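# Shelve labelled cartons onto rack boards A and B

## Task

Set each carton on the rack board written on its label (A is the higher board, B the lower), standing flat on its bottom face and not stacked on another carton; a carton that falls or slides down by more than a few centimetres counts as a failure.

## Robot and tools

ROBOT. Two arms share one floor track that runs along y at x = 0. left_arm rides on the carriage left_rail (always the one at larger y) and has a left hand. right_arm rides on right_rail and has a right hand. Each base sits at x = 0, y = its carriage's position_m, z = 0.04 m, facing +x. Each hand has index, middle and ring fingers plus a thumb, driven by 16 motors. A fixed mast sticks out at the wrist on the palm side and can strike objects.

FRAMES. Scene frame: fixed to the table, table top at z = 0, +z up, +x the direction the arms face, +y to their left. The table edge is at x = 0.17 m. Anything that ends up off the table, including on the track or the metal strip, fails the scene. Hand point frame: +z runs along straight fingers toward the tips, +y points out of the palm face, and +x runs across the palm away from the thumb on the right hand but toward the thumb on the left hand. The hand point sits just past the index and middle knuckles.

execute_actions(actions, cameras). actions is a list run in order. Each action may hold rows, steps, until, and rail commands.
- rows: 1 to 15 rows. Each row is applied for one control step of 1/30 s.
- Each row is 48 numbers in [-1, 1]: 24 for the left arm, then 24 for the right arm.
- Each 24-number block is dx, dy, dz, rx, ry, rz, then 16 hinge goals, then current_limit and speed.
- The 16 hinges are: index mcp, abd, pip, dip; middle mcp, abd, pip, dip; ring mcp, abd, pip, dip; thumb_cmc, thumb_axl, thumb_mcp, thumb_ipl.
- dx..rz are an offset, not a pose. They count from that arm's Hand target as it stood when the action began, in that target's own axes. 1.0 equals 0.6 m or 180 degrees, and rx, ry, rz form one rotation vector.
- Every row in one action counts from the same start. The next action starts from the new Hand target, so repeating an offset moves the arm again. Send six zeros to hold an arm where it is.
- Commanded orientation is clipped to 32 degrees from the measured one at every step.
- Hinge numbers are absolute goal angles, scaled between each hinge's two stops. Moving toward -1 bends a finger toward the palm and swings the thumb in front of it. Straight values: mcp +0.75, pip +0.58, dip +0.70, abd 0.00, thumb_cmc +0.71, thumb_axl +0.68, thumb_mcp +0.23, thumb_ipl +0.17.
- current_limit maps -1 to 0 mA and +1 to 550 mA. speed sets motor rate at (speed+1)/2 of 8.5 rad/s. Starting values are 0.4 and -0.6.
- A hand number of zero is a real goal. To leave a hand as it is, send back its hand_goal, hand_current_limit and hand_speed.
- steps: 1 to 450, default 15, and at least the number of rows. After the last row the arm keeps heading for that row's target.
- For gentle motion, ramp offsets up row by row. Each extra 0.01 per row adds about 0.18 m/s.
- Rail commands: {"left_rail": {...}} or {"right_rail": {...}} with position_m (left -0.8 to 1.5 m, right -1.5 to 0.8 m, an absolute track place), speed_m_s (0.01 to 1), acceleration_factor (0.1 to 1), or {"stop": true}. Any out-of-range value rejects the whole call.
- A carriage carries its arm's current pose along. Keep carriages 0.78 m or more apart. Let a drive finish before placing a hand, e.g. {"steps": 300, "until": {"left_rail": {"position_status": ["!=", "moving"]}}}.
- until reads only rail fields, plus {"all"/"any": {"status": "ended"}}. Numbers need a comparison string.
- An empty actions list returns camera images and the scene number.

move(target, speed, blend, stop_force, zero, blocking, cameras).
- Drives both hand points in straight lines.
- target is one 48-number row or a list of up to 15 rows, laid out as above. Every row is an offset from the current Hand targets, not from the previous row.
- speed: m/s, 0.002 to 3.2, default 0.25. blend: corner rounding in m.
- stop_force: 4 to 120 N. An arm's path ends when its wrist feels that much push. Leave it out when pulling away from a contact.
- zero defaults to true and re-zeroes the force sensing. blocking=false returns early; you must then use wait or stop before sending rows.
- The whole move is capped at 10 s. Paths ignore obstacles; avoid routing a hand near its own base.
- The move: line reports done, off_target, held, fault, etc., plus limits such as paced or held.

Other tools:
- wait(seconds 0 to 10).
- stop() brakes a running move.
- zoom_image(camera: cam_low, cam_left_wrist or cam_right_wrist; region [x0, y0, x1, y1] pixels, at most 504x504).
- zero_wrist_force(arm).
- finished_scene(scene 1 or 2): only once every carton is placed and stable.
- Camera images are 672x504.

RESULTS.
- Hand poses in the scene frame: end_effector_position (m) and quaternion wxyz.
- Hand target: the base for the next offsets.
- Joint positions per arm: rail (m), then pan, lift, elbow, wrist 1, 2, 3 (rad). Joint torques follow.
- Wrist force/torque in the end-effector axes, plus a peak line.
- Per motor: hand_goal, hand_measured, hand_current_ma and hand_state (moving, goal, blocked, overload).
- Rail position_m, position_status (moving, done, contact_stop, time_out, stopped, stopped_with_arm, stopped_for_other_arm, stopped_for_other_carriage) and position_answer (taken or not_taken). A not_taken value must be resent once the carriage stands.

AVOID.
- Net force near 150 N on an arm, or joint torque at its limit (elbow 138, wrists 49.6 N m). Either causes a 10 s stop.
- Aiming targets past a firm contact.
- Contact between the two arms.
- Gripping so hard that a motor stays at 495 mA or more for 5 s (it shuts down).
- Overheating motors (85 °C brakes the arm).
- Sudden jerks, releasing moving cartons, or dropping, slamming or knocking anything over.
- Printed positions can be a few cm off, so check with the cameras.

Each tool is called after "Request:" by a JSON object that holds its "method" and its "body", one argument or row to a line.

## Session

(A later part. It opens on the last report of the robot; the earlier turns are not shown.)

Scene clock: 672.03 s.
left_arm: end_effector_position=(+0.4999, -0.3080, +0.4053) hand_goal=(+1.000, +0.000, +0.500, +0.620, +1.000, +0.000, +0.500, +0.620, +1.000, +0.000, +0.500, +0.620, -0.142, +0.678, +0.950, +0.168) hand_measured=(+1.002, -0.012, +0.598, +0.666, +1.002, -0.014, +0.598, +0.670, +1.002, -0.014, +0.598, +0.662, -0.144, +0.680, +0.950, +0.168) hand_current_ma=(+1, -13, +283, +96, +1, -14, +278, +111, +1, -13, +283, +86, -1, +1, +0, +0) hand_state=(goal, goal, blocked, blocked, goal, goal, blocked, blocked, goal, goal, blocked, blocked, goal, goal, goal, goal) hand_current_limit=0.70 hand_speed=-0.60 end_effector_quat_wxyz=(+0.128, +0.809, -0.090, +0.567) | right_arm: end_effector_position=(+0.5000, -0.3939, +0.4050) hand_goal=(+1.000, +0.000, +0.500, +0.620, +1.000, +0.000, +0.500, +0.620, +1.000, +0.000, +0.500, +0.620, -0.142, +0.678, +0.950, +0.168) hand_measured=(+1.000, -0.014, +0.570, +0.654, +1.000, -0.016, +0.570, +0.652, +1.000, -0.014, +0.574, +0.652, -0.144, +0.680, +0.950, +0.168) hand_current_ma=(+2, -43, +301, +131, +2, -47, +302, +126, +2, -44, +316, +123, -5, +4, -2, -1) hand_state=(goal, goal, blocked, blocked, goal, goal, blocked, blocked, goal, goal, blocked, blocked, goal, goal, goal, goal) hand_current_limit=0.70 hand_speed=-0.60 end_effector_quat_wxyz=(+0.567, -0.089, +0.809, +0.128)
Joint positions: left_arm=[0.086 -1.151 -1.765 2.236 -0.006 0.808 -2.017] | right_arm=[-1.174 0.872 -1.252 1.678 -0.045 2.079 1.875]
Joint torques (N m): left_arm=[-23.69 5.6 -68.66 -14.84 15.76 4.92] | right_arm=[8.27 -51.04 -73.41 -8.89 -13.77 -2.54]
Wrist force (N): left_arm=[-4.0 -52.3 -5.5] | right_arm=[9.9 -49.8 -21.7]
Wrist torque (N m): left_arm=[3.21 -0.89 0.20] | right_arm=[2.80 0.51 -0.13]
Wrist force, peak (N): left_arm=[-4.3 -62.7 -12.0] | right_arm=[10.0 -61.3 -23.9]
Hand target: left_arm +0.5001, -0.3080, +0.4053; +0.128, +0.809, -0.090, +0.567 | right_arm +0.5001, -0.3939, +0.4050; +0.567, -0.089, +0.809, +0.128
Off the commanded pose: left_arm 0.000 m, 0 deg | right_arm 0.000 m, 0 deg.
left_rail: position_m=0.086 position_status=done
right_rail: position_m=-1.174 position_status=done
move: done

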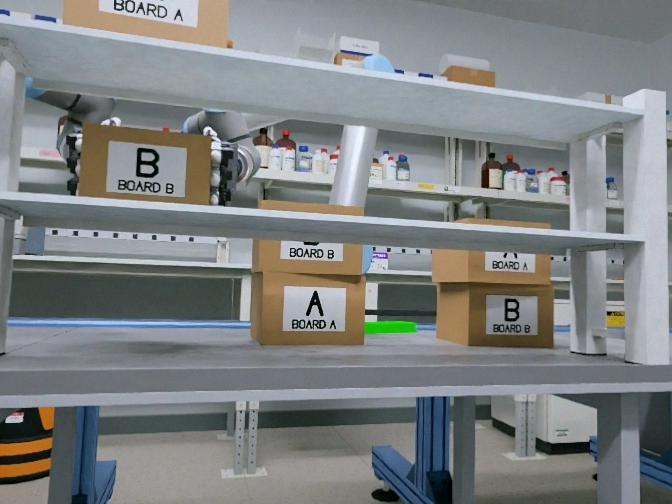

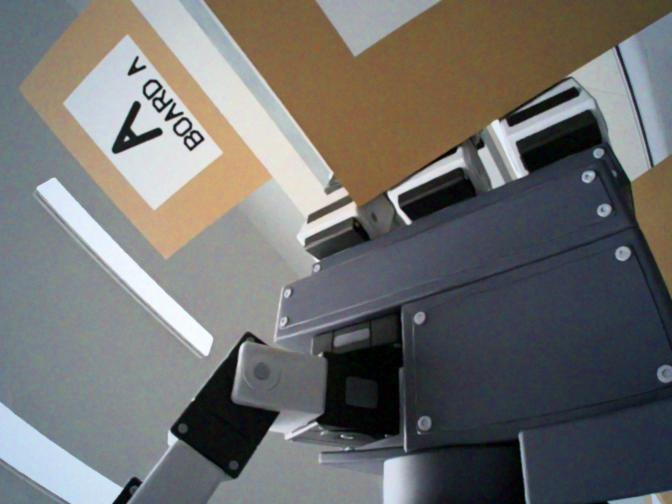

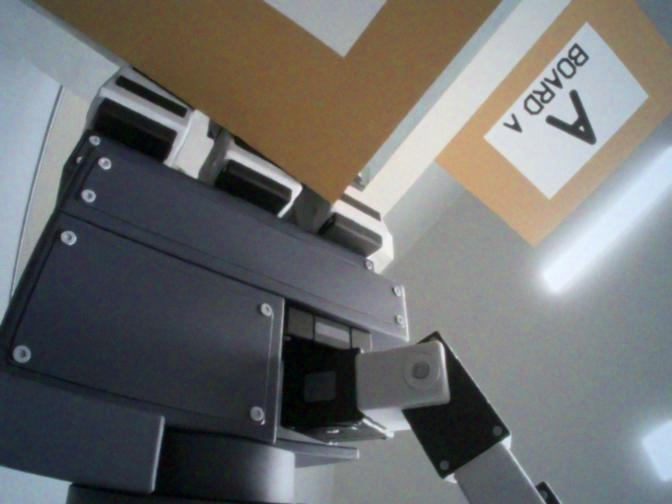

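Request:
{"method": "zoom_image", "body": {
  "camera": "cam_left_wrist",
  "region": [150, 0, 450, 260]
}}

Request:
{"method": "zoom_image", "body": {
  "camera": "cam_right_wrist",
  "region": [280, 0, 580, 260]
}}

Scaled by 1.680 from the camera's 672x504 image, which has a finer 960x720 frame.

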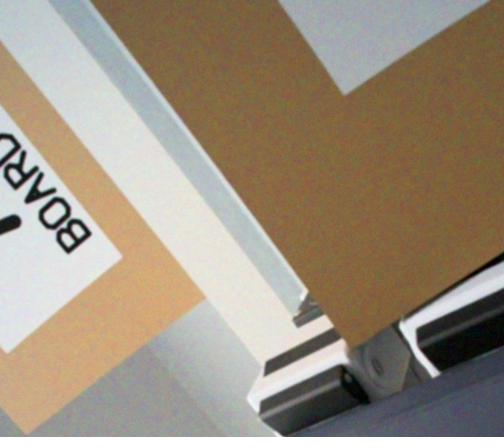

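Scaled by 1.680 from the camera's 672x504 image, which has a finer 960x720 frame.

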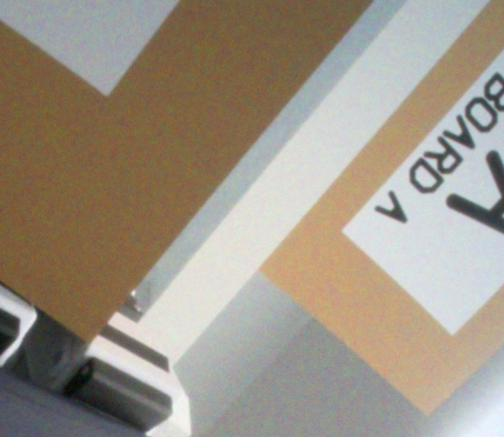

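Request:
{"method": "move", "body": {
  "target": [0.07438,-0.10125,0.31162,0,0,0,1,0,0.5,0.62,1,0,0.5,0.62,1,0,0.5,0.62,-0.143,0.678,0.95,0.168,0.7,-0.6,-0.07438,-0.10125,0.31162,0,0,0,1,0,0.5,0.62,1,0,0.5,0.62,1,0,0.5,0.62,-0.143,0.678,0.95,0.168,0.7,-0.6],
  "speed": 0.04,
  "stop_force": 15,
  "cameras": ["all"]
}}

Request:
{"method": "zoom_image", "body": {
  "camera": "cam_low",
  "region": [0, 50, 300, 300]
}}

Scene clock: 702.50 s.
left_arm: end_effector_position=(+0.6262, -0.3079, +0.3895) hand_goal=(+1.000, +0.000, +0.500, +0.620, +1.000, +0.000, +0.500, +0.620, +1.000, +0.000, +0.500, +0.620, -0.142, +0.678, +0.950, +0.168) hand_measured=(+1.004, -0.012, +0.604, +0.670, +1.002, -0.012, +0.604, +0.674, +1.002, -0.012, +0.602, +0.668, -0.144, +0.680, +0.950, +0.168) hand_current_ma=(+3, -11, +309, +105, +1, -13, +308, +118, +1, -10, +300, +103, -1, +1, +0, +0) hand_state=(goal, goal, blocked, blocked, goal, goal, blocked, blocked, goal, goal, blocked, blocked, goal, goal, goal, goal) hand_current_limit=0.70 hand_speed=-0.60 end_effector_quat_wxyz=(+0.128, +0.809, -0.089, +0.567) | right_arm: end_effector_position=(+0.6322, -0.3942, +0.3884) hand_goal=(+1.000, +0.000, +0.500, +0.620, +1.000, +0.000, +0.500, +0.620, +1.000, +0.000, +0.500, +0.620, -0.142, +0.678, +0.950, +0.168) hand_measured=(+1.000, -0.010, +0.556, +0.646, +1.000, -0.010, +0.558, +0.648, +1.000, -0.010, +0.564, +0.650, -0.144, +0.680, +0.950, +0.168) hand_current_ma=(+2, -31, +236, +99, +2, -31, +244, +113, +2, -29, +266, +118, -6, +4, -2, -1) hand_state=(goal, goal, blocked, blocked, goal, goal, blocked, blocked, goal, goal, blocked, blocked, goal, goal, goal, goal) hand_current_limit=0.70 hand_speed=-0.60 end_effector_quat_wxyz=(+0.567, -0.089, +0.809, +0.128)
Joint positions: left_arm=[0.086 -0.879 -1.57 2.088 -0.136 1.057 -1.878] | right_arm=[-1.174 0.736 -1.144 1.554 -0.053 1.952 1.821]
Joint torques (N m): left_arm=[-46.77 -50.96 -42.8 -4.45 10.08 -1.98] | right_arm=[45.76 -98.32 -54.22 -11.43 -7.77 3.51]
Wrist force (N): left_arm=[-1.0 -45.3 -2.4] | right_arm=[9.1 -41.2 -19.0]
Wrist torque (N m): left_arm=[3.51 -0.43 -0.13] | right_arm=[2.76 0.15 -0.12]
Wrist force, peak (N): left_arm=[-4.1 -54.5 -6.5] | right_arm=[1.1 -43.3 -37.8]
Hand target: left_arm +0.6262, -0.3079, +0.3895; +0.128, +0.809, -0.089, +0.567 (not the last commanded pose) | right_arm +0.6322, -0.3942, +0.3884; +0.567, -0.089, +0.809, +0.128 (not the last commanded pose)
Off the commanded pose: left_arm 0.074 m, 0 deg | right_arm 0.068 m, 0 deg.
left_rail: position_m=0.086 position_status=done
right_rail: position_m=-1.174 position_status=done
move: contact (left_arm, right_arm)

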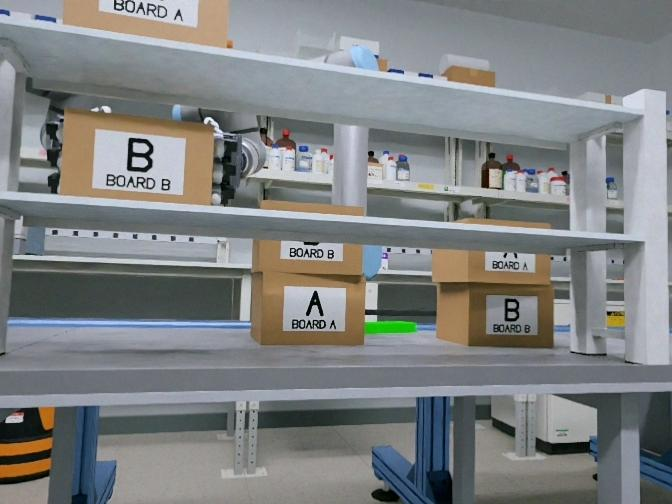

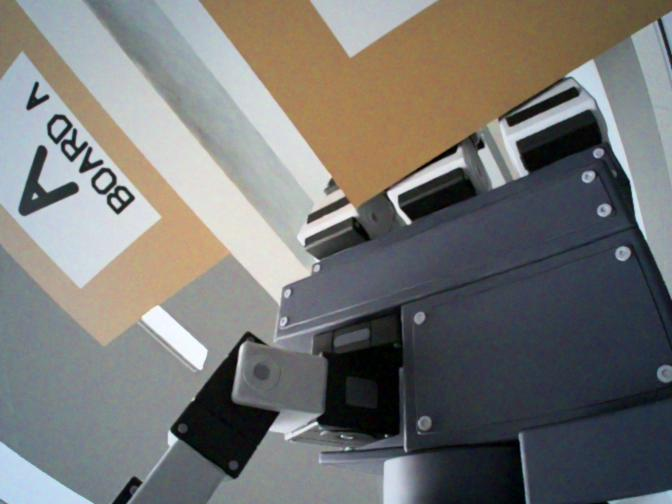

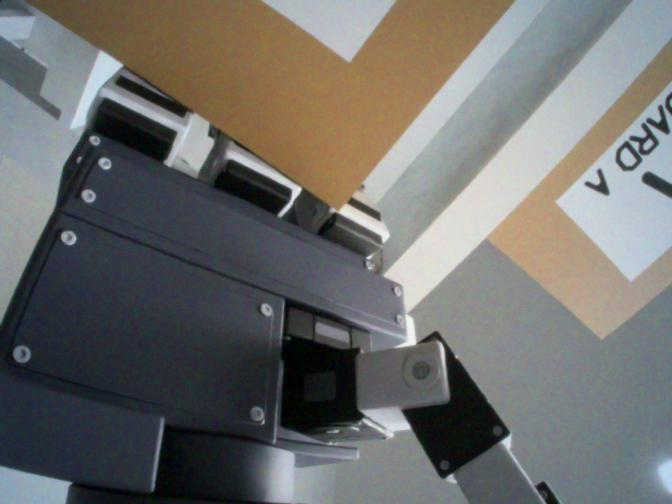

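Scaled by 1.680.

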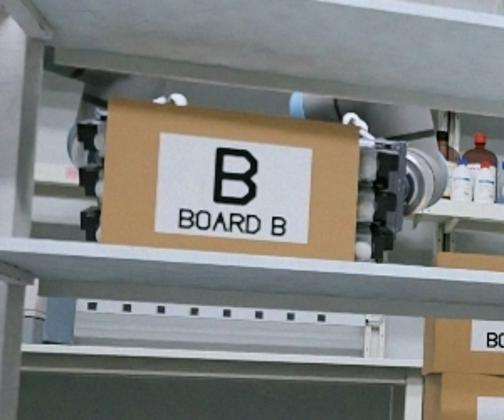

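Request:
{"method": "move", "body": {
  "target": [0.00342,-0.0029,0.00894,0,0,0,1,0,0.5,0.62,1,0,0.5,0.62,1,0,0.5,0.62,-0.143,0.678,0.95,0.168,0.7,-0.6,0,0,0,0,0,0,1,0,0.5,0.62,1,0,0.5,0.62,1,0,0.5,0.62,-0.143,0.678,0.95,0.168,0.7,-0.6],
  "speed": 0.02
}}

Request:
{"method": "move", "body": {
  "target": [-0.0313,-0.00352,0.01084,0,0,0,1,0,0.5,0.62,1,0,0.5,0.62,1,0,0.5,0.62,-0.143,0.678,0.95,0.168,0.7,-0.6,0.0313,-0.00352,0.01084,0,0,0,1,0,0.5,0.62,1,0,0.5,0.62,1,0,0.5,0.62,-0.143,0.678,0.95,0.168,0.7,-0.6],
  "speed": 0.015,
  "stop_force": 7
}}

Scene clock: 717.07 s.
left_arm: end_effector_position=(+0.6320, -0.3079, +0.3895) hand_goal=(+1.000, +0.000, +0.500, +0.620, +1.000, +0.000, +0.500, +0.620, +1.000, +0.000, +0.500, +0.620, -0.142, +0.678, +0.950, +0.168) hand_measured=(+1.000, -0.012, +0.594, +0.668, +1.000, -0.014, +0.592, +0.672, +1.000, -0.014, +0.594, +0.666, -0.144, +0.680, +0.950, +0.168) hand_current_ma=(+0, -12, +266, +100, +0, -15, +254, +117, +0, -13, +262, +96, -1, +1, +0, +0) hand_state=(goal, goal, blocked, blocked, goal, goal, blocked, blocked, goal, goal, blocked, blocked, goal, goal, goal, goal) hand_current_limit=0.70 hand_speed=-0.60 end_effector_quat_wxyz=(+0.128, +0.809, -0.089, +0.567) | right_arm: end_effector_position=(+0.6322, -0.3942, +0.3884) hand_goal=(+1.000, +0.000, +0.500, +0.620, +1.000, +0.000, +0.500, +0.620, +1.000, +0.000, +0.500, +0.620, -0.142, +0.678, +0.950, +0.168) hand_measured=(+1.000, -0.012, +0.578, +0.654, +1.002, -0.012, +0.576, +0.656, +1.000, -0.012, +0.578, +0.656, -0.144, +0.680, +0.950, +0.168) hand_current_ma=(+3, -37, +338, +136, +3, -38, +324, +145, +3, -36, +336, +143, -6, +4, -2, -1) hand_state=(goal, goal, blocked, blocked, goal, goal, blocked, blocked, goal, goal, blocked, blocked, goal, goal, goal, goal) hand_current_limit=0.70 hand_speed=-0.60 end_effector_quat_wxyz=(+0.567, -0.089, +0.809, +0.128)
Joint positions: left_arm=[0.086 -0.869 -1.562 2.08 -0.138 1.066 -1.873] | right_arm=[-1.174 0.736 -1.144 1.554 -0.053 1.952 1.821]
Joint torques (N m): left_arm=[-15.89 -11.03 -60.23 -11.51 11.33 3.99] | right_arm=[40.63 -96.3 -58.98 -6.49 -7.78 2.82]
Wrist force (N): left_arm=[-3.3 -34.8 -17.4] | right_arm=[1.9 -35.5 -6.4]
Wrist torque (N m): left_arm=[2.33 -0.71 0.29] | right_arm=[2.82 0.08 -0.42]
Wrist force, peak (N): left_arm=[-0.4 -45.6 -2.6] | right_arm=[8.8 -41.6 -18.9]
Hand target: left_arm +0.6322, -0.3079, +0.3895; +0.128, +0.809, -0.089, +0.567 | right_arm +0.6322, -0.3942, +0.3884; +0.567, -0.089, +0.809, +0.128
Off the commanded pose: left_arm 0.000 m, 0 deg | right_arm 0.000 m, 0 deg.
left_rail: position_m=0.086 position_status=done
right_rail: position_m=-1.174 position_status=done
move: done

Scene clock: 718.57 s.
left_arm: end_effector_position=(+0.6322, -0.3079, +0.3892) hand_goal=(+1.000, +0.000, +0.500, +0.620, +1.000, +0.000, +0.500, +0.620, +1.000, +0.000, +0.500, +0.620, -0.142, +0.678, +0.950, +0.168) hand_measured=(+1.000, -0.012, +0.594, +0.666, +1.000, -0.014, +0.590, +0.670, +1.000, -0.014, +0.592, +0.664, -0.144, +0.680, +0.950, +0.168) hand_current_ma=(+0, -12, +262, +94, +0, -14, +251, +110, +0, -13, +257, +92, -1, +1, +0, +0) hand_state=(goal, goal, blocked, blocked, goal, goal, blocked, blocked, goal, goal, blocked, blocked, goal, goal, goal, goal) hand_current_limit=0.70 hand_speed=-0.60 end_effector_quat_wxyz=(+0.128, +0.809, -0.089, +0.567) | right_arm: end_effector_position=(+0.6322, -0.3942, +0.3881) hand_goal=(+1.000, +0.000, +0.500, +0.620, +1.000, +0.000, +0.500, +0.620, +1.000, +0.000, +0.500, +0.620, -0.142, +0.678, +0.950, +0.168) hand_measured=(+1.002, -0.012, +0.580, +0.654, +1.002, -0.012, +0.578, +0.656, +1.002, -0.012, +0.580, +0.656, -0.144, +0.680, +0.950, +0.168) hand_current_ma=(+3, -38, +343, +139, +4, -39, +331, +147, +3, -36, +346, +145, -6, +4, -2, -1) hand_state=(goal, goal, blocked, blocked, goal, goal, blocked, blocked, goal, goal, blocked, blocked, goal, goal, goal, goal) hand_current_limit=0.70 hand_speed=-0.60 end_effector_quat_wxyz=(+0.567, -0.089, +0.809, +0.128)
Joint positions: left_arm=[0.086 -0.869 -1.561 2.08 -0.139 1.066 -1.873] | right_arm=[-1.174 0.736 -1.144 1.555 -0.054 1.952 1.821]
Joint torques (N m): left_arm=[-37.42 -43.71 -57.28 -4.18 8.88 2.92] | right_arm=[38.64 -89.02 -56.29 -3.37 -10.88 2.68]
Wrist force (N): left_arm=[2.0 -37.0 -20.6] | right_arm=[-3.6 -36.8 -14.9]
Wrist torque (N m): left_arm=[2.61 -0.65 0.72] | right_arm=[3.43 0.18 -0.86]
Wrist force, peak (N): left_arm=[9.4 -39.2 -30.5] | right_arm=[-9.0 -37.5 -21.2]
Hand target: left_arm +0.6322, -0.3079, +0.3892; +0.128, +0.809, -0.089, +0.567 (not the last commanded pose) | right_arm +0.6322, -0.3942, +0.3881; +0.567, -0.089, +0.809, +0.128 (not the last commanded pose)
Off the commanded pose: left_arm 0.020 m, 0 deg | right_arm 0.020 m, 0 deg.
left_rail: position_m=0.086 position_status=done
right_rail: position_m=-1.174 position_status=done
move: contact (left_arm, right_arm)

Request:
{"method": "move", "body": {
  "target": [
    [0.0157,0.00176,-0.00542,0,0,0,1,0,0.5,0.62,1,0,0.5,0.62,1,0,0.5,0.62,-0.143,0.678,0.95,0.168,0.7,-0.6,-0.0157,0.00176,-0.00542,0,0,0,1,0,0.5,0.62,1,0,0.5,0.62,1,0,0.5,0.62,-0.143,0.678,0.95,0.168,0.7,-0.6],
    [0.04018,-0.01842,0.05883,0,0,0,1,0,0.5,0.62,1,0,0.5,0.62,1,0,0.5,0.62,-0.143,0.678,0.95,0.168,0.7,-0.6,-0.04018,-0.01842,0.05883,0,0,0,1,0,0.5,0.62,1,0,0.5,0.62,1,0,0.5,0.62,-0.143,0.678,0.95,0.168,0.7,-0.6]
  ],
  "speed": 0.03,
  "stop_force": 18
}}

Request:
{"method": "move", "body": {
  "target": [-0.0313,-0.00352,0.01084,0,0,0,1,0,0.5,0.62,1,0,0.5,0.62,1,0,0.5,0.62,-0.143,0.678,0.95,0.168,0.7,-0.6,0.0313,-0.00352,0.01084,0,0,0,1,0,0.5,0.62,1,0,0.5,0.62,1,0,0.5,0.62,-0.143,0.678,0.95,0.168,0.7,-0.6],
  "speed": 0.015,
  "stop_force": 10,
  "cameras": ["all"]
}}

Request:
{"method": "zoom_image", "body": {
  "camera": "cam_low",
  "region": [0, 50, 300, 300]
}}

Scene clock: 731.60 s.
left_arm: end_effector_position=(+0.6752, -0.3083, +0.3992) hand_goal=(+1.000, +0.000, +0.500, +0.620, +1.000, +0.000, +0.500, +0.620, +1.000, +0.000, +0.500, +0.620, -0.142, +0.678, +0.950, +0.168) hand_measured=(+1.000, -0.018, +0.592, +0.666, +1.000, -0.020, +0.590, +0.670, +1.000, -0.018, +0.592, +0.664, -0.144, +0.680, +0.950, +0.168) hand_current_ma=(+0, -19, +260, +94, +0, -24, +251, +110, +0, -22, +257, +92, -1, +1, +0, +0) hand_state=(goal, goal, blocked, blocked, goal, blocked, blocked, blocked, goal, goal, blocked, blocked, goal, goal, goal, goal) hand_current_limit=0.70 hand_speed=-0.60 end_effector_quat_wxyz=(+0.128, +0.809, -0.089, +0.567) | right_arm: end_effector_position=(+0.6752, -0.3939, +0.3981) hand_goal=(+1.000, +0.000, +0.500, +0.620, +1.000, +0.000, +0.500, +0.620, +1.000, +0.000, +0.500, +0.620, -0.142, +0.678, +0.950, +0.168) hand_measured=(+1.002, -0.018, +0.580, +0.658, +1.002, -0.018, +0.578, +0.656, +1.002, -0.018, +0.580, +0.656, -0.144, +0.680, +0.950, +0.168) hand_current_ma=(+3, -56, +343, +150, +4, -58, +331, +148, +3, -55, +346, +145, -6, +4, -2, -1) hand_state=(goal, goal, blocked, blocked, goal, goal, blocked, blocked, goal, goal, blocked, blocked, goal, goal, goal, goal) hand_current_limit=0.70 hand_speed=-0.60 end_effector_quat_wxyz=(+0.567, -0.089, +0.809, +0.128)
Joint positions: left_arm=[0.086 -0.802 -1.508 2.003 -0.128 1.128 -1.846] | right_arm=[-1.174 0.699 -1.112 1.487 -0.023 1.917 1.807]
Joint torques (N m): left_arm=[-23.94 -23.97 -63.32 -13.73 14.28 4.29] | right_arm=[27.04 -70.59 -68.03 -6.84 -15.6 -2.63]
Wrist force (N): left_arm=[-5.5 -47.1 -15.2] | right_arm=[8.7 -49.8 -10.0]
Wrist torque (N m): left_arm=[2.36 -0.99 0.38] | right_arm=[2.83 0.44 -0.06]
Wrist force, peak (N): left_arm=[-5.5 -47.1 -15.2] | right_arm=[8.0 -50.0 -10.0]
Hand target: left_arm +0.6752, -0.3083, +0.3992; +0.128, +0.809, -0.089, +0.567 | right_arm +0.6752, -0.3939, +0.3981; +0.567, -0.089, +0.809, +0.128
Off the commanded pose: left_arm 0.000 m, 0 deg | right_arm 0.000 m, 0 deg.
left_rail: position_m=0.086 position_status=done
right_rail: position_m=-1.174 position_status=done
move: done

Scene clock: 733.73 s.
left_arm: end_effector_position=(+0.6752, -0.3083, +0.3886) hand_goal=(+1.000, +0.000, +0.500, +0.620, +1.000, +0.000, +0.500, +0.620, +1.000, +0.000, +0.500, +0.620, -0.142, +0.678, +0.950, +0.168) hand_measured=(+1.000, -0.006, +0.592, +0.666, +1.000, -0.008, +0.590, +0.670, +1.000, -0.008, +0.592, +0.664, -0.144, +0.680, +0.950, +0.168) hand_current_ma=(+0, -4, +260, +93, +0, -7, +251, +110, +0, -6, +257, +92, -1, +1, +0, +0) hand_state=(goal, goal, blocked, blocked, goal, goal, blocked, blocked, goal, goal, blocked, blocked, goal, goal, goal, goal) hand_current_limit=0.70 hand_speed=-0.60 end_effector_quat_wxyz=(+0.128, +0.809, -0.089, +0.567) | right_arm: end_effector_position=(+0.6752, -0.3939, +0.3883) hand_goal=(+1.000, +0.000, +0.500, +0.620, +1.000, +0.000, +0.500, +0.620, +1.000, +0.000, +0.500, +0.620, -0.142, +0.678, +0.950, +0.168) hand_measured=(+1.002, -0.008, +0.580, +0.658, +1.002, -0.008, +0.578, +0.658, +1.002, -0.006, +0.580, +0.660, -0.144, +0.680, +0.950, +0.168) hand_current_ma=(+3, -21, +343, +150, +4, -22, +333, +150, +3, -19, +347, +159, -6, +4, -2, -1) hand_state=(goal, goal, blocked, blocked, goal, goal, blocked, blocked, goal, goal, blocked, blocked, goal, goal, goal, goal) hand_current_limit=0.70 hand_speed=-0.60 end_effector_quat_wxyz=(+0.567, -0.089, +0.809, +0.128)
Joint positions: left_arm=[0.086 -0.802 -1.499 2.014 -0.148 1.128 -1.846] | right_arm=[-1.174 0.699 -1.106 1.496 -0.039 1.917 1.807]
Joint torques (N m): left_arm=[-30.15 -55.08 -60.27 -5.31 13.73 3.08] | right_arm=[33.73 -106.97 -67.78 -6.4 -14.91 -2.12]
Wrist force (N): left_arm=[0.2 -48.4 -16.7] | right_arm=[8.4 -50.9 -8.8]
Wrist torque (N m): left_arm=[2.27 -0.43 0.80] | right_arm=[2.88 -0.24 -0.35]
Wrist force, peak (N): left_arm=[5.9 -48.3 -29.2] | right_arm=[-0.2 -50.8 -19.2]
Hand target: left_arm +0.6752, -0.3083, +0.3886; +0.128, +0.809, -0.089, +0.567 (not the last commanded pose) | right_arm +0.6752, -0.3939, +0.3883; +0.567, -0.089, +0.809, +0.128 (not the last commanded pose)
Off the commanded pose: left_arm 0.009 m, 0 deg | right_arm 0.010 m, 0 deg.
left_rail: position_m=0.086 position_status=done
right_rail: position_m=-1.174 position_status=done
move: contact (left_arm, right_arm)

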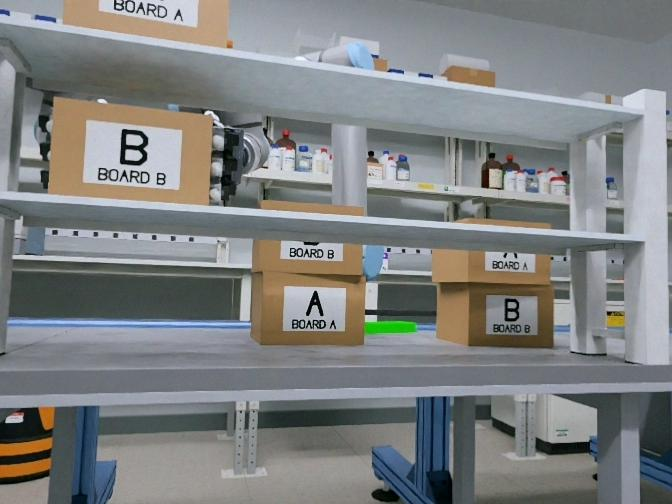

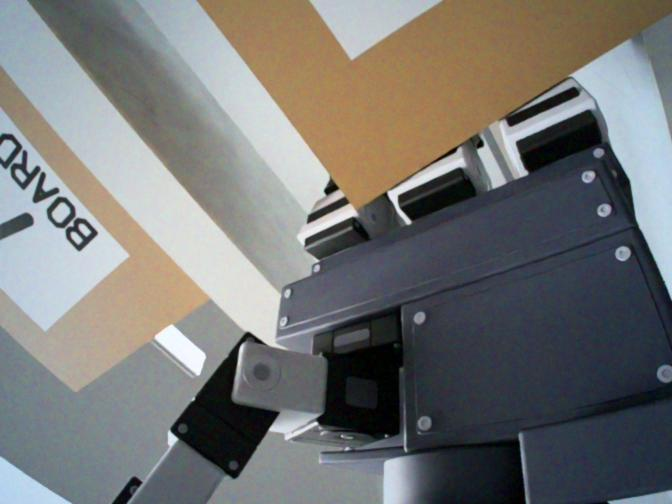

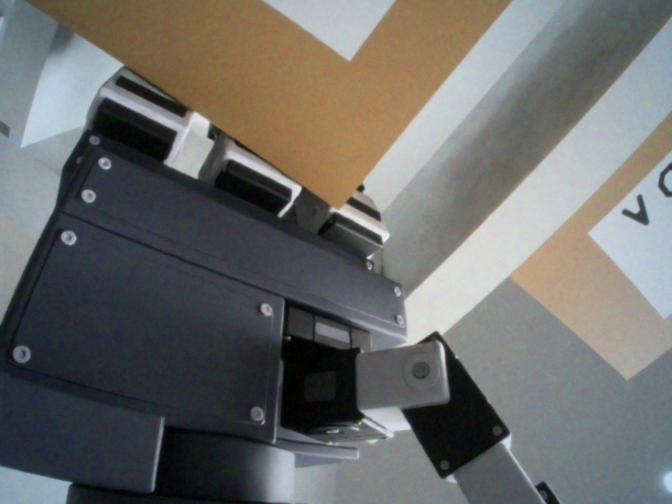

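Scaled by 1.680.

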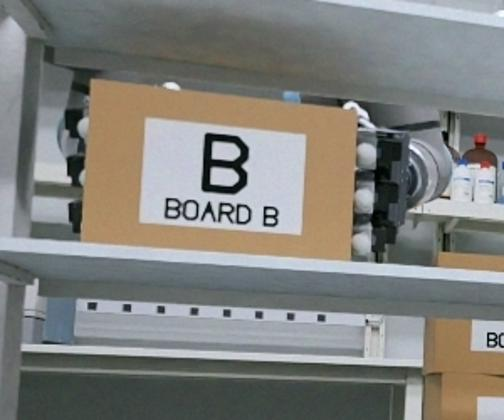

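Request:
{"method": "zoom_image", "body": {
  "camera": "cam_left_wrist",
  "region": [0, 0, 360, 360]
}}

Scaled by 1.400 from the camera's 672x504 image, which has a finer 960x720 frame.

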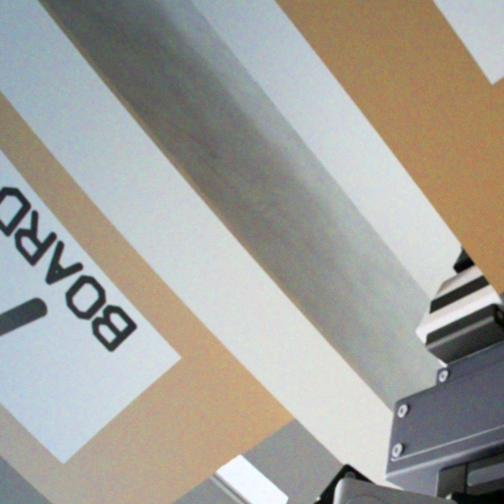

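Request:
{"method": "move", "body": {
  "target": [-0.0063,-0.0007,0.0022,0,0,0,1,0,0.5,0.62,1,0,0.5,0.62,1,0,0.5,0.62,-0.143,0.678,0.95,0.168,0.7,-0.6,0.0063,-0.0007,0.0022,0,0,0,1,0,0.5,0.62,1,0,0.5,0.62,1,0,0.5,0.62,-0.143,0.678,0.95,0.168,0.7,-0.6],
  "speed": 0.01,
  "stop_force": 20
}}

Request:
{"method": "move", "body": {
  "target": [0,-0.04755,-0.01545,0,0,0,1,0,0.5,0.62,1,0,0.5,0.62,1,0,0.5,0.62,-0.143,0.678,0.95,0.168,0.7,-0.6,0,-0.04755,-0.01545,0,0,0,1,0,0.5,0.62,1,0,0.5,0.62,1,0,0.5,0.62,-0.143,0.678,0.95,0.168,0.7,-0.6],
  "speed": 0.03,
  "cameras": ["all"]
}}

Scene clock: 782.87 s.
left_arm: end_effector_position=(+0.6753, -0.3083, +0.3874) hand_goal=(+1.000, +0.000, +0.500, +0.620, +1.000, +0.000, +0.500, +0.620, +1.000, +0.000, +0.500, +0.620, -0.142, +0.678, +0.950, +0.168) hand_measured=(+1.000, +0.000, +0.592, +0.666, +1.000, -0.002, +0.590, +0.670, +1.000, -0.002, +0.592, +0.664, -0.144, +0.680, +0.950, +0.168) hand_current_ma=(+0, +0, +260, +93, +0, -1, +251, +109, +0, +0, +257, +92, -1, +1, +0, +0) hand_state=(goal, goal, blocked, blocked, goal, goal, blocked, blocked, goal, goal, blocked, blocked, goal, goal, goal, goal) hand_current_limit=0.70 hand_speed=-0.60 end_effector_quat_wxyz=(+0.128, +0.809, -0.089, +0.567) | right_arm: end_effector_position=(+0.6752, -0.3939, +0.3868) hand_goal=(+1.000, +0.000, +0.500, +0.620, +1.000, +0.000, +0.500, +0.620, +1.000, +0.000, +0.500, +0.620, -0.142, +0.678, +0.950, +0.168) hand_measured=(+1.002, -0.004, +0.580, +0.658, +1.002, -0.004, +0.578, +0.658, +1.002, -0.002, +0.580, +0.660, -0.144, +0.680, +0.950, +0.168) hand_current_ma=(+3, -10, +343, +150, +4, -11, +336, +150, +3, -8, +347, +162, -6, +4, -2, -1) hand_state=(goal, goal, blocked, blocked, goal, goal, blocked, blocked, goal, goal, blocked, blocked, goal, goal, goal, goal) hand_current_limit=0.70 hand_speed=-0.60 end_effector_quat_wxyz=(+0.567, -0.089, +0.809, +0.128)
Joint positions: left_arm=[0.086 -0.802 -1.498 2.015 -0.151 1.128 -1.846] | right_arm=[-1.174 0.699 -1.105 1.498 -0.042 1.917 1.807]
Joint torques (N m): left_arm=[-28.35 -43.1 -53.63 -4.23 14.12 3.17] | right_arm=[36.41 -84.45 -59.13 -5.86 -14.83 -1.76]
Wrist force (N): left_arm=[11.6 -46.8 -27.1] | right_arm=[-7.3 -55.0 -31.1]
Wrist torque (N m): left_arm=[3.22 -0.62 1.63] | right_arm=[4.53 0.24 -1.53]
Wrist force, peak (N): left_arm=[18.5 -48.4 -36.2] | right_arm=[-10.8 -55.8 -36.4]
Hand target: left_arm +0.6753, -0.3083, +0.3874; +0.128, +0.809, -0.089, +0.567 (not the last commanded pose) | right_arm +0.6752, -0.3939, +0.3868; +0.567, -0.089, +0.809, +0.128 (not the last commanded pose)
Off the commanded pose: left_arm 0.003 m, 0 deg | right_arm 0.003 m, 0 deg.
left_rail: position_m=0.086 position_status=done
right_rail: position_m=-1.174 position_status=done
move: contact (left_arm, right_arm)

Scene clock: 784.30 s.
left_arm: end_effector_position=(+0.6752, -0.2786, +0.3874) hand_goal=(+1.000, +0.000, +0.500, +0.620, +1.000, +0.000, +0.500, +0.620, +1.000, +0.000, +0.500, +0.620, -0.142, +0.678, +0.950, +0.168) hand_measured=(+1.000, -0.002, +0.502, +0.622, +1.000, -0.004, +0.502, +0.624, +1.000, -0.002, +0.502, +0.622, -0.144, +0.680, +0.950, +0.168) hand_current_ma=(+0, +0, +1, +1, +0, -2, +2, +2, +0, -1, +2, +2, -1, +1, +0, +0) hand_state=(goal, goal, goal, goal, goal, goal, goal, goal, goal, goal, goal, goal, goal, goal, goal, goal) hand_current_limit=0.70 hand_speed=-0.60 end_effector_quat_wxyz=(+0.128, +0.809, -0.089, +0.567) | right_arm: end_effector_position=(+0.6752, -0.4236, +0.3868) hand_goal=(+1.000, +0.000, +0.500, +0.620, +1.000, +0.000, +0.500, +0.620, +1.000, +0.000, +0.500, +0.620, -0.142, +0.678, +0.950, +0.168) hand_measured=(+1.000, -0.004, +0.502, +0.622, +1.000, -0.004, +0.502, +0.622, +1.000, -0.002, +0.504, +0.624, -0.144, +0.680, +0.950, +0.168) hand_current_ma=(+0, -10, +9, +8, +0, -11, +7, +8, +0, -8, +9, +9, -6, +4, -2, -1) hand_state=(goal, goal, goal, goal, goal, goal, goal, goal, goal, goal, goal, goal, goal, goal, goal, goal) hand_current_limit=0.70 hand_speed=-0.60 end_effector_quat_wxyz=(+0.567, -0.089, +0.809, +0.128)
Joint positions: left_arm=[0.086 -0.76 -1.52 2.039 -0.159 1.168 -1.829] | right_arm=[-1.174 0.668 -1.142 1.553 -0.064 1.889 1.796]
Joint torques (N m): left_arm=[8.37 -55.49 -26.57 -4.54 2.91 3.78] | right_arm=[-16.78 -97.92 -33.62 -2.94 -1.66 -2.8]
Wrist force (N): left_arm=[1.2 0.2 0.8] | right_arm=[1.0 1.2 0.1]
Wrist torque (N m): left_arm=[0.15 -0.05 -0.05] | right_arm=[0.17 -0.28 0.26]
Wrist force, peak (N): left_arm=[11.6 -46.2 -27.1] | right_arm=[-6.6 -54.9 -30.8]
Hand target: left_arm +0.6752, -0.2783, +0.3874; +0.128, +0.809, -0.089, +0.567 | right_arm +0.6752, -0.4239, +0.3868; +0.567, -0.089, +0.809, +0.128
Off the commanded pose: left_arm 0.000 m, 0 deg | right_arm 0.000 m, 0 deg.
left_rail: position_m=0.086 position_status=done
right_rail: position_m=-1.174 position_status=done
move: done

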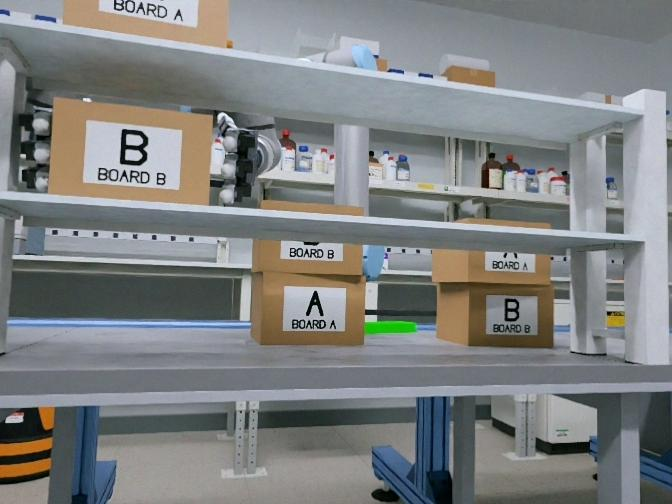

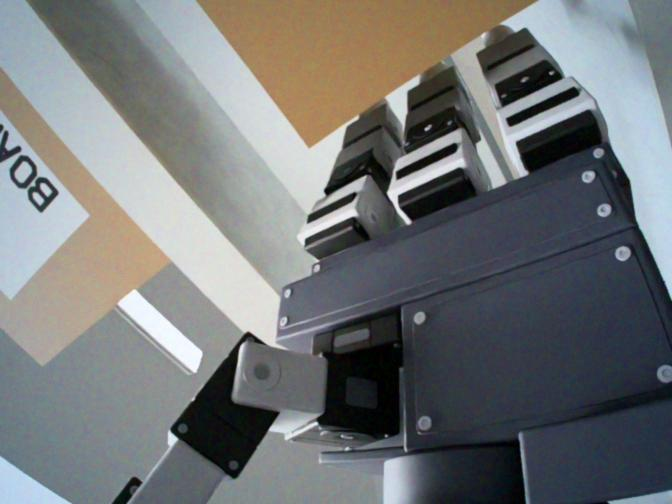

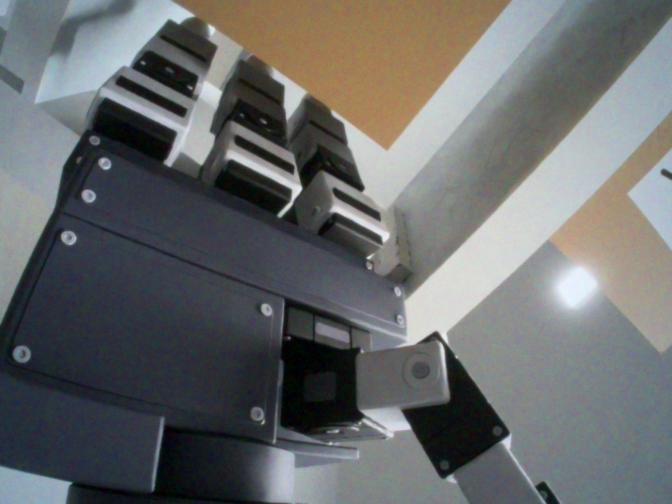

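Request:
{"method": "move", "body": {
  "target": [
    [-0.1454,0.1234,-0.3798,0,0,0,1,0,0.5,0.62,1,0,0.5,0.62,1,0,0.5,0.62,-0.143,0.678,0.95,0.168,0.7,-0.6,0.1454,0.0442,-0.4056,0,0,0,1,0,0.5,0.62,1,0,0.5,0.62,1,0,0.5,0.62,-0.143,0.678,0.95,0.168,0.7,-0.6],
    [-0.1983,0.3283,-0.1998,0,0.1057,0.0343,1,0,0.5,0.62,1,0,0.5,0.62,1,0,0.5,0.62,-0.143,0.678,0.95,0.168,0.7,-0.6,0.1454,-0.1936,-0.4828,0,0,0,1,0,0.5,0.62,1,0,0.5,0.62,1,0,0.5,0.62,-0.143,0.678,0.95,0.168,0.7,-0.6]
  ],
  "speed": 0.2,
  "blend": 0.03,
  "cameras": ["all"]
}}

Scene clock: 798.60 s.
left_arm: end_effector_position=(+0.4704, -0.4288, +0.3353) hand_goal=(+1.000, +0.000, +0.500, +0.620, +1.000, +0.000, +0.500, +0.620, +1.000, +0.000, +0.500, +0.620, -0.142, +0.678, +0.950, +0.168) hand_measured=(+1.000, -0.002, +0.502, +0.622, +1.000, -0.004, +0.502, +0.624, +1.000, -0.002, +0.502, +0.622, -0.144, +0.680, +0.950, +0.168) hand_current_ma=(+0, +0, +1, +1, +0, -2, +2, +2, +0, -1, +2, +2, -2, +1, +0, +0) hand_state=(goal, goal, goal, goal, goal, goal, goal, goal, goal, goal, goal, goal, goal, goal, goal, goal) hand_current_limit=0.70 hand_speed=-0.60 end_effector_quat_wxyz=(+0.110, +0.698, -0.110, +0.699) | right_arm: end_effector_position=(+0.4199, -0.6234, +0.3864) hand_goal=(+1.000, +0.000, +0.500, +0.620, +1.000, +0.000, +0.500, +0.620, +1.000, +0.000, +0.500, +0.620, -0.142, +0.678, +0.950, +0.168) hand_measured=(+0.998, -0.004, +0.502, +0.622, +1.000, -0.004, +0.502, +0.622, +1.000, -0.002, +0.502, +0.624, -0.144, +0.680, +0.950, +0.168) hand_current_ma=(-7, -10, +8, +8, +0, -11, +7, +7, +0, -8, +8, +9, -6, +4, -1, -1) hand_state=(goal, goal, goal, goal, goal, goal, goal, goal, goal, goal, goal, goal, goal, goal, goal, goal) hand_current_limit=0.70 hand_speed=-0.60 end_effector_quat_wxyz=(+0.567, -0.089, +0.809, +0.128)
Joint positions: left_arm=[0.086 -1.342 -1.57 2.348 -0.781 0.542 -1.569] | right_arm=[-1.174 0.671 -1.638 2.157 -0.17 1.891 1.797]
Joint torques (N m): left_arm=[12.81 -12.09 -20.36 -3.78 2.94 3.77] | right_arm=[-16.69 -53.31 -31.9 -2.45 -1.69 -2.79]
Wrist force (N): left_arm=[1.6 0.3 1.7] | right_arm=[0.6 1.3 -0.4]
Wrist torque (N m): left_arm=[0.12 -0.19 -0.05] | right_arm=[0.37 -0.17 0.14]
Wrist force, peak (N): left_arm=[1.9 0.2 2.3] | right_arm=[0.8 2.6 2.0]
Hand target: left_arm +0.4704, -0.4288, +0.3353; +0.110, +0.698, -0.110, +0.699 | right_arm +0.4199, -0.6234, +0.3864; +0.567, -0.089, +0.809, +0.128
Off the commanded pose: left_arm 0.000 m, 0 deg | right_arm 0.000 m, 0 deg.
left_rail: position_m=0.086 position_status=done
right_rail: position_m=-1.174 position_status=done
move: done

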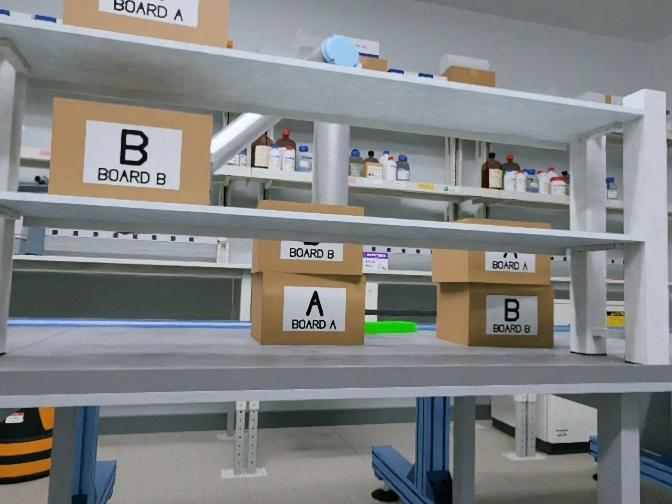

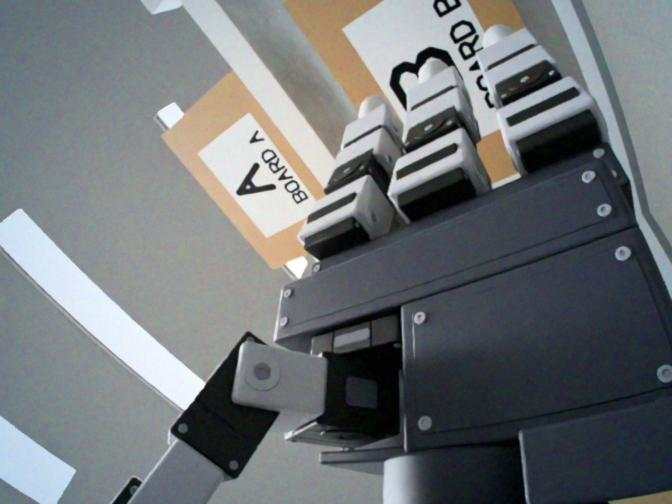

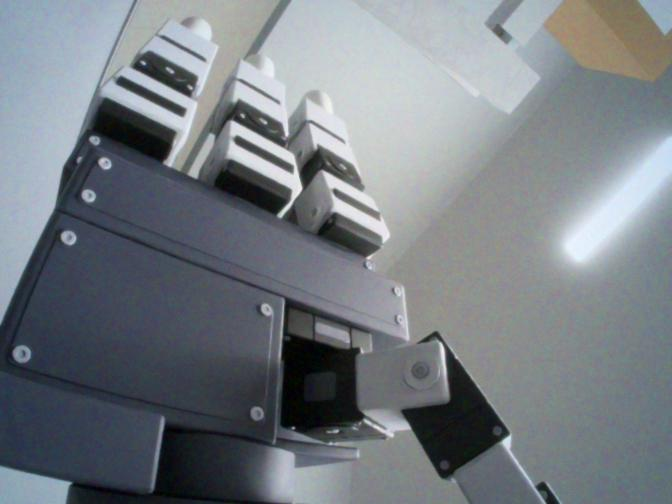

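Request:
{"method": "move", "body": {
  "target": [0,-0.04306,0.1325,0,0,0,1,0,0.5,0.62,1,0,0.5,0.62,1,0,0.5,0.62,-0.143,0.678,0.95,0.168,0.7,-0.6,0,0,0,0,0,0,1,0,0.5,0.62,1,0,0.5,0.62,1,0,0.5,0.62,-0.143,0.678,0.95,0.168,0.7,-0.6],
  "speed": 0.03,
  "stop_force": 25,
  "cameras": ["cam_low","cam_left_wrist"]
}}

Scene clock: 805.33 s.
left_arm: end_effector_position=(+0.5540, -0.4287, +0.3354) hand_goal=(+1.000, +0.000, +0.500, +0.620, +1.000, +0.000, +0.500, +0.620, +1.000, +0.000, +0.500, +0.620, -0.142, +0.678, +0.950, +0.168) hand_measured=(+1.000, -0.002, +0.502, +0.622, +0.992, -0.006, +0.496, +0.618, +0.990, -0.006, +0.488, +0.614, -0.144, +0.680, +0.950, +0.168) hand_current_ma=(+0, -1, +1, +1, -8, -3, -3, -1, -12, -4, -14, -6, -2, +1, +0, +0) hand_state=(goal, goal, goal, goal, goal, goal, goal, goal, goal, goal, goal, goal, goal, goal, goal, goal) hand_current_limit=0.70 hand_speed=-0.60 end_effector_quat_wxyz=(+0.110, +0.698, -0.110, +0.699) | right_arm: end_effector_position=(+0.4199, -0.6234, +0.3864) hand_goal=(+1.000, +0.000, +0.500, +0.620, +1.000, +0.000, +0.500, +0.620, +1.000, +0.000, +0.500, +0.620, -0.142, +0.678, +0.950, +0.168) hand_measured=(+0.998, -0.004, +0.502, +0.622, +1.000, -0.004, +0.502, +0.622, +1.000, -0.002, +0.502, +0.624, -0.144, +0.680, +0.950, +0.168) hand_current_ma=(-7, -10, +8, +8, +0, -11, +7, +7, +0, -8, +8, +9, -6, +4, -1, -1) hand_state=(goal, goal, goal, goal, goal, goal, goal, goal, goal, goal, goal, goal, goal, goal, goal, goal) hand_current_limit=0.70 hand_speed=-0.60 end_effector_quat_wxyz=(+0.567, -0.089, +0.809, +0.128)
Joint positions: left_arm=[0.086 -1.16 -1.479 2.251 -0.774 0.724 -1.569] | right_arm=[-1.174 0.671 -1.638 2.157 -0.17 1.891 1.797]
Joint torques (N m): left_arm=[16.21 -20.34 -39.45 1.05 2.08 -2.91] | right_arm=[-16.44 -51.83 -32.16 -0.15 -1.93 -2.43]
Wrist force (N): left_arm=[1.1 2.4 -5.3] | right_arm=[0.6 1.2 0.1]
Wrist torque (N m): left_arm=[0.55 -0.67 -0.17] | right_arm=[0.32 -0.19 0.15]
Wrist force, peak (N): left_arm=[1.2 1.7 -7.4] | right_arm=[1.1 1.6 -0.2]
Hand target: left_arm +0.5540, -0.4287, +0.3354; +0.110, +0.698, -0.110, +0.699 | right_arm +0.4199, -0.6234, +0.3864; +0.567, -0.089, +0.809, +0.128
Off the commanded pose: left_arm 0.000 m, 0 deg | right_arm 0.000 m, 0 deg.
left_rail: position_m=0.086 position_status=done
right_rail: position_m=-1.174 position_status=done
move: done
Images, in order (width x height): cam_low 672x504, cam_left_wrist 672x504.

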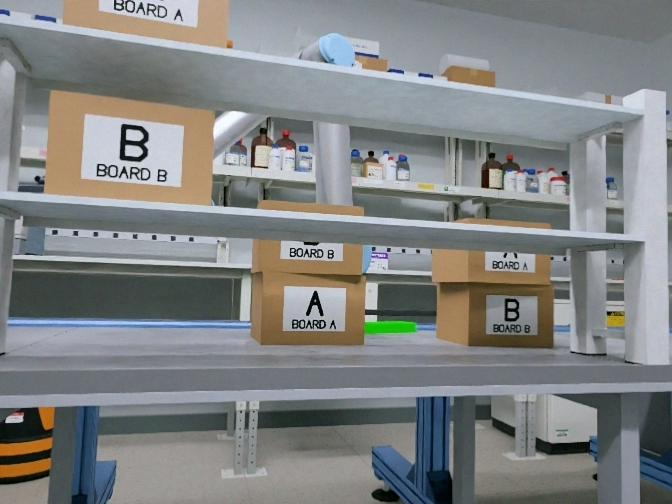

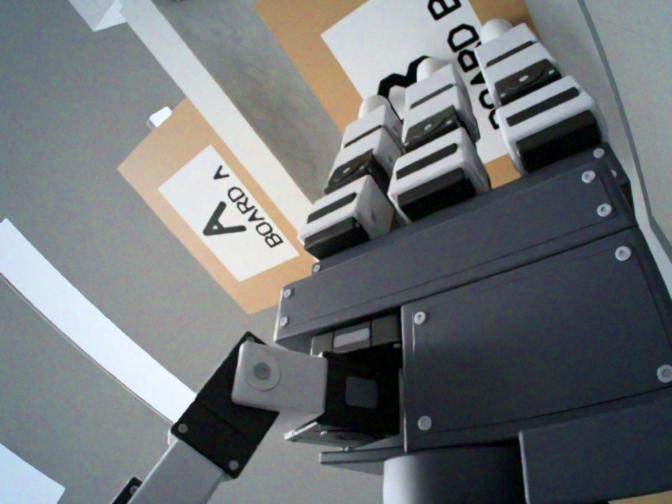

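Request:
{"method": "move", "body": {
  "target": [
    [0,0.0515,-0.1585,0,0,0,1,0,0.5,0.62,1,0,0.5,0.62,1,0,0.5,0.62,-0.143,0.678,0.95,0.168,0.7,-0.6,-0.1801,0.02026,-0.06235,0,0,0,1,0,0.5,0.62,1,0,0.5,0.62,1,0,0.5,0.62,-0.143,0.678,0.95,0.168,0.7,-0.6],
    [0.275,0.069,-0.2124,0,-0.1057,-0.0343,1,0,0.5,0.62,1,0,0.5,0.62,1,0,0.5,0.62,-0.143,0.678,0.95,0.168,0.7,-0.6,-0.1801,0.02026,-0.06235,0,0,0,1,0,0.5,0.62,1,0,0.5,0.62,1,0,0.5,0.62,-0.143,0.678,0.95,0.168,0.7,-0.6]
  ],
  "speed": 0.25,
  "blend": 0.03
}}

Request:
{"method": "execute_actions", "body": {
  "actions": [
    {"left_rail":{"position_m":0.54},"steps":15},
    {"right_rail":{"position_m":-0.72},"steps":200,"until":{"all":{"status":"ended"}}}
  ],
  "cameras": ["all"]
}}

Scene clock: 827.77 s.
left_arm: end_effector_position=(+0.4198, -0.4287, +0.5002) hand_goal=(+1.000, +0.000, +0.500, +0.620, +1.000, +0.000, +0.500, +0.620, +1.000, +0.000, +0.500, +0.620, -0.142, +0.678, +0.950, +0.168) hand_measured=(+1.000, -0.002, +0.502, +0.622, +0.998, -0.006, +0.498, +0.618, +0.998, -0.006, +0.498, +0.618, -0.144, +0.680, +0.950, +0.168) hand_current_ma=(+0, -1, +1, +1, -1, -3, -2, -1, -1, -4, -2, -2, -2, +1, +0, +0) hand_state=(goal, goal, goal, goal, goal, goal, goal, goal, goal, goal, goal, goal, goal, goal, goal, goal) hand_current_limit=0.70 hand_speed=-0.60 end_effector_quat_wxyz=(+0.128, +0.809, -0.089, +0.567) | right_arm: end_effector_position=(+0.4197, -0.6235, +0.5014) hand_goal=(+1.000, +0.000, +0.500, +0.620, +1.000, +0.000, +0.500, +0.620, +1.000, +0.000, +0.500, +0.620, -0.142, +0.678, +0.950, +0.168) hand_measured=(+0.998, -0.004, +0.502, +0.622, +1.000, -0.004, +0.502, +0.622, +1.000, -0.002, +0.502, +0.624, -0.144, +0.680, +0.950, +0.168) hand_current_ma=(-7, -10, +8, +8, +0, -11, +7, +7, +0, -8, +8, +9, -7, +4, -1, -1) hand_state=(goal, goal, goal, goal, goal, goal, goal, goal, goal, goal, goal, goal, goal, goal, goal, goal) hand_current_limit=0.70 hand_speed=-0.60 end_effector_quat_wxyz=(+0.567, -0.089, +0.809, +0.128)
Joint positions: left_arm=[0.086 -1.457 -1.713 2.04 0.343 0.548 -2.278] | right_arm=[-1.174 0.671 -1.723 2.012 0.06 1.891 1.797]
Joint torques (N m): left_arm=[-12.79 -4.73 -44.34 5.74 1.54 -3.22] | right_arm=[11.08 -51.61 -49.25 1.54 2.31 3.48]
Wrist force (N): left_arm=[1.6 0.0 1.3] | right_arm=[1.6 1.4 0.4]
Wrist torque (N m): left_arm=[0.04 -0.09 0.16] | right_arm=[0.18 -0.33 0.26]
Wrist force, peak (N): left_arm=[1.0 2.9 -5.7] | right_arm=[1.8 1.6 0.4]
Hand target: left_arm +0.4198, -0.4287, +0.5002; +0.128, +0.809, -0.089, +0.567 | right_arm +0.4197, -0.6235, +0.5014; +0.567, -0.089, +0.809, +0.128
Off the commanded pose: left_arm 0.000 m, 0 deg | right_arm 0.000 m, 0 deg.
left_rail: position_m=0.086 position_status=done
right_rail: position_m=-1.174 position_status=done
move: done

Scene clock: 828.53 s.
left_arm: end_effector_position=(+0.4198, -0.4287, +0.5002) hand_goal=(+1.000, +0.000, +0.500, +0.620, +1.000, +0.000, +0.500, +0.620, +1.000, +0.000, +0.500, +0.620, -0.142, +0.678, +0.950, +0.168) hand_measured=(+1.000, -0.002, +0.502, +0.622, +0.998, -0.006, +0.498, +0.618, +0.998, -0.006, +0.498, +0.618, -0.144, +0.680, +0.950, +0.168) hand_current_ma=(+0, -1, +1, +1, -1, -3, -2, -1, -1, -4, -2, -2, -2, +1, +0, +0) hand_state=(goal, goal, goal, goal, goal, goal, goal, goal, goal, goal, goal, goal, goal, goal, goal, goal) hand_current_limit=0.70 hand_speed=-0.60 end_effector_quat_wxyz=(+0.128, +0.809, -0.089, +0.567) | right_arm: end_effector_position=(+0.4197, -0.6235, +0.5014) hand_goal=(+1.000, +0.000, +0.500, +0.620, +1.000, +0.000, +0.500, +0.620, +1.000, +0.000, +0.500, +0.620, -0.142, +0.678, +0.950, +0.168) hand_measured=(+0.998, -0.004, +0.502, +0.622, +1.000, -0.004, +0.502, +0.622, +1.000, -0.002, +0.502, +0.624, -0.144, +0.680, +0.950, +0.168) hand_current_ma=(-7, -10, +8, +8, +0, -11, +7, +7, +0, -8, +8, +9, -7, +4, -1, -1) hand_state=(goal, goal, goal, goal, goal, goal, goal, goal, goal, goal, goal, goal, goal, goal, goal, goal) hand_current_limit=0.70 hand_speed=-0.60 end_effector_quat_wxyz=(+0.567, -0.089, +0.809, +0.128)
Joint positions: left_arm=[0.086 -1.457 -1.713 2.04 0.344 0.548 -2.279] | right_arm=[-1.174 0.671 -1.723 2.012 0.06 1.891 1.797]
Joint torques (N m): left_arm=[-12.52 -6.16 -44.1 5.13 0 -3.12] | right_arm=[12.03 -50.51 -48.74 1.74 2.27 3.19]
Wrist force (N): left_arm=[1.6 0.3 1.1] | right_arm=[1.4 1.0 0.5]
Wrist torque (N m): left_arm=[0.10 -0.09 0.15] | right_arm=[0.12 -0.32 0.23]
Wrist force, peak (N): left_arm=[1.9 0.4 1.3] | right_arm=[2.1 1.4 0.1]
Hand target: left_arm +0.4198, -0.4287, +0.5002; +0.128, +0.809, -0.089, +0.567 | right_arm +0.4197, -0.6235, +0.5014; +0.567, -0.089, +0.809, +0.128
Off the commanded pose: left_arm 0.000 m, 0 deg | right_arm 0.000 m, 0 deg.
left_rail: position_m=0.086 position_status=stopped_for_other_arm position_answer=taken
right_rail: position_m=-1.174 position_status=stopped_for_other_arm position_answer=taken

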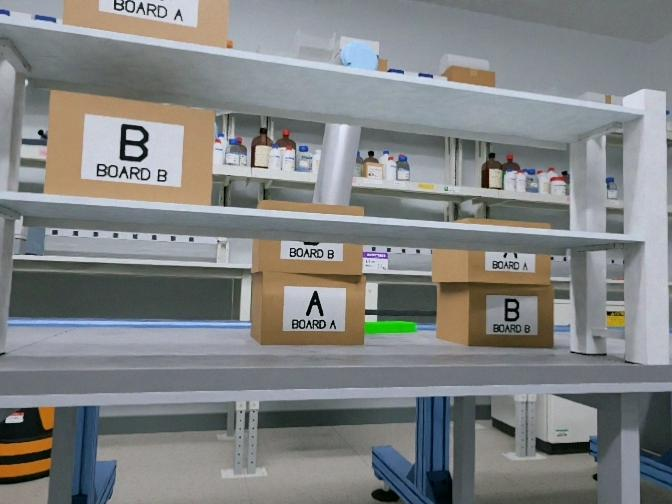

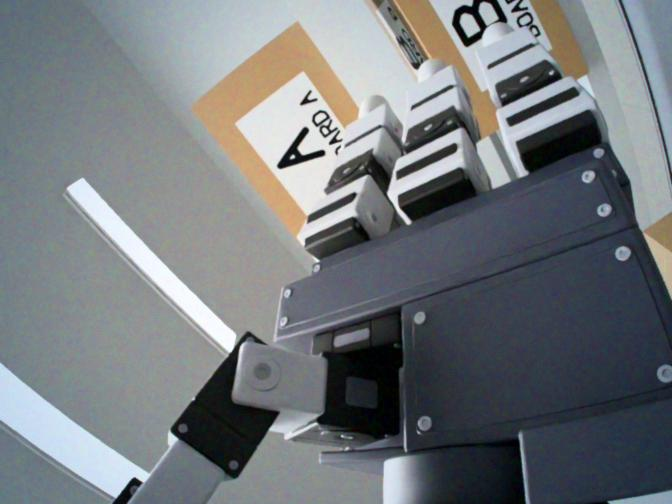

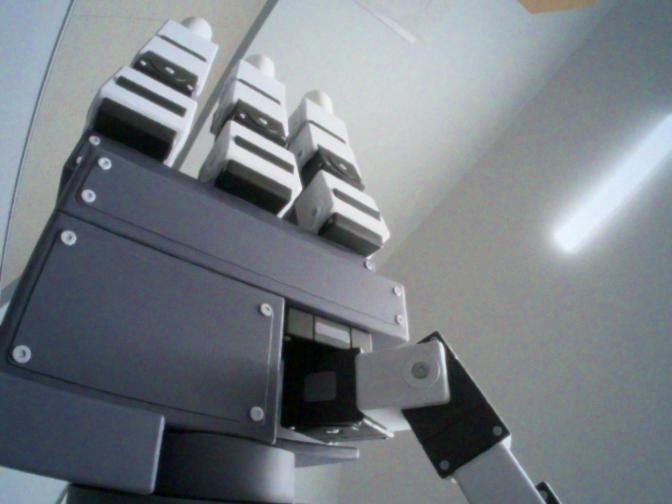

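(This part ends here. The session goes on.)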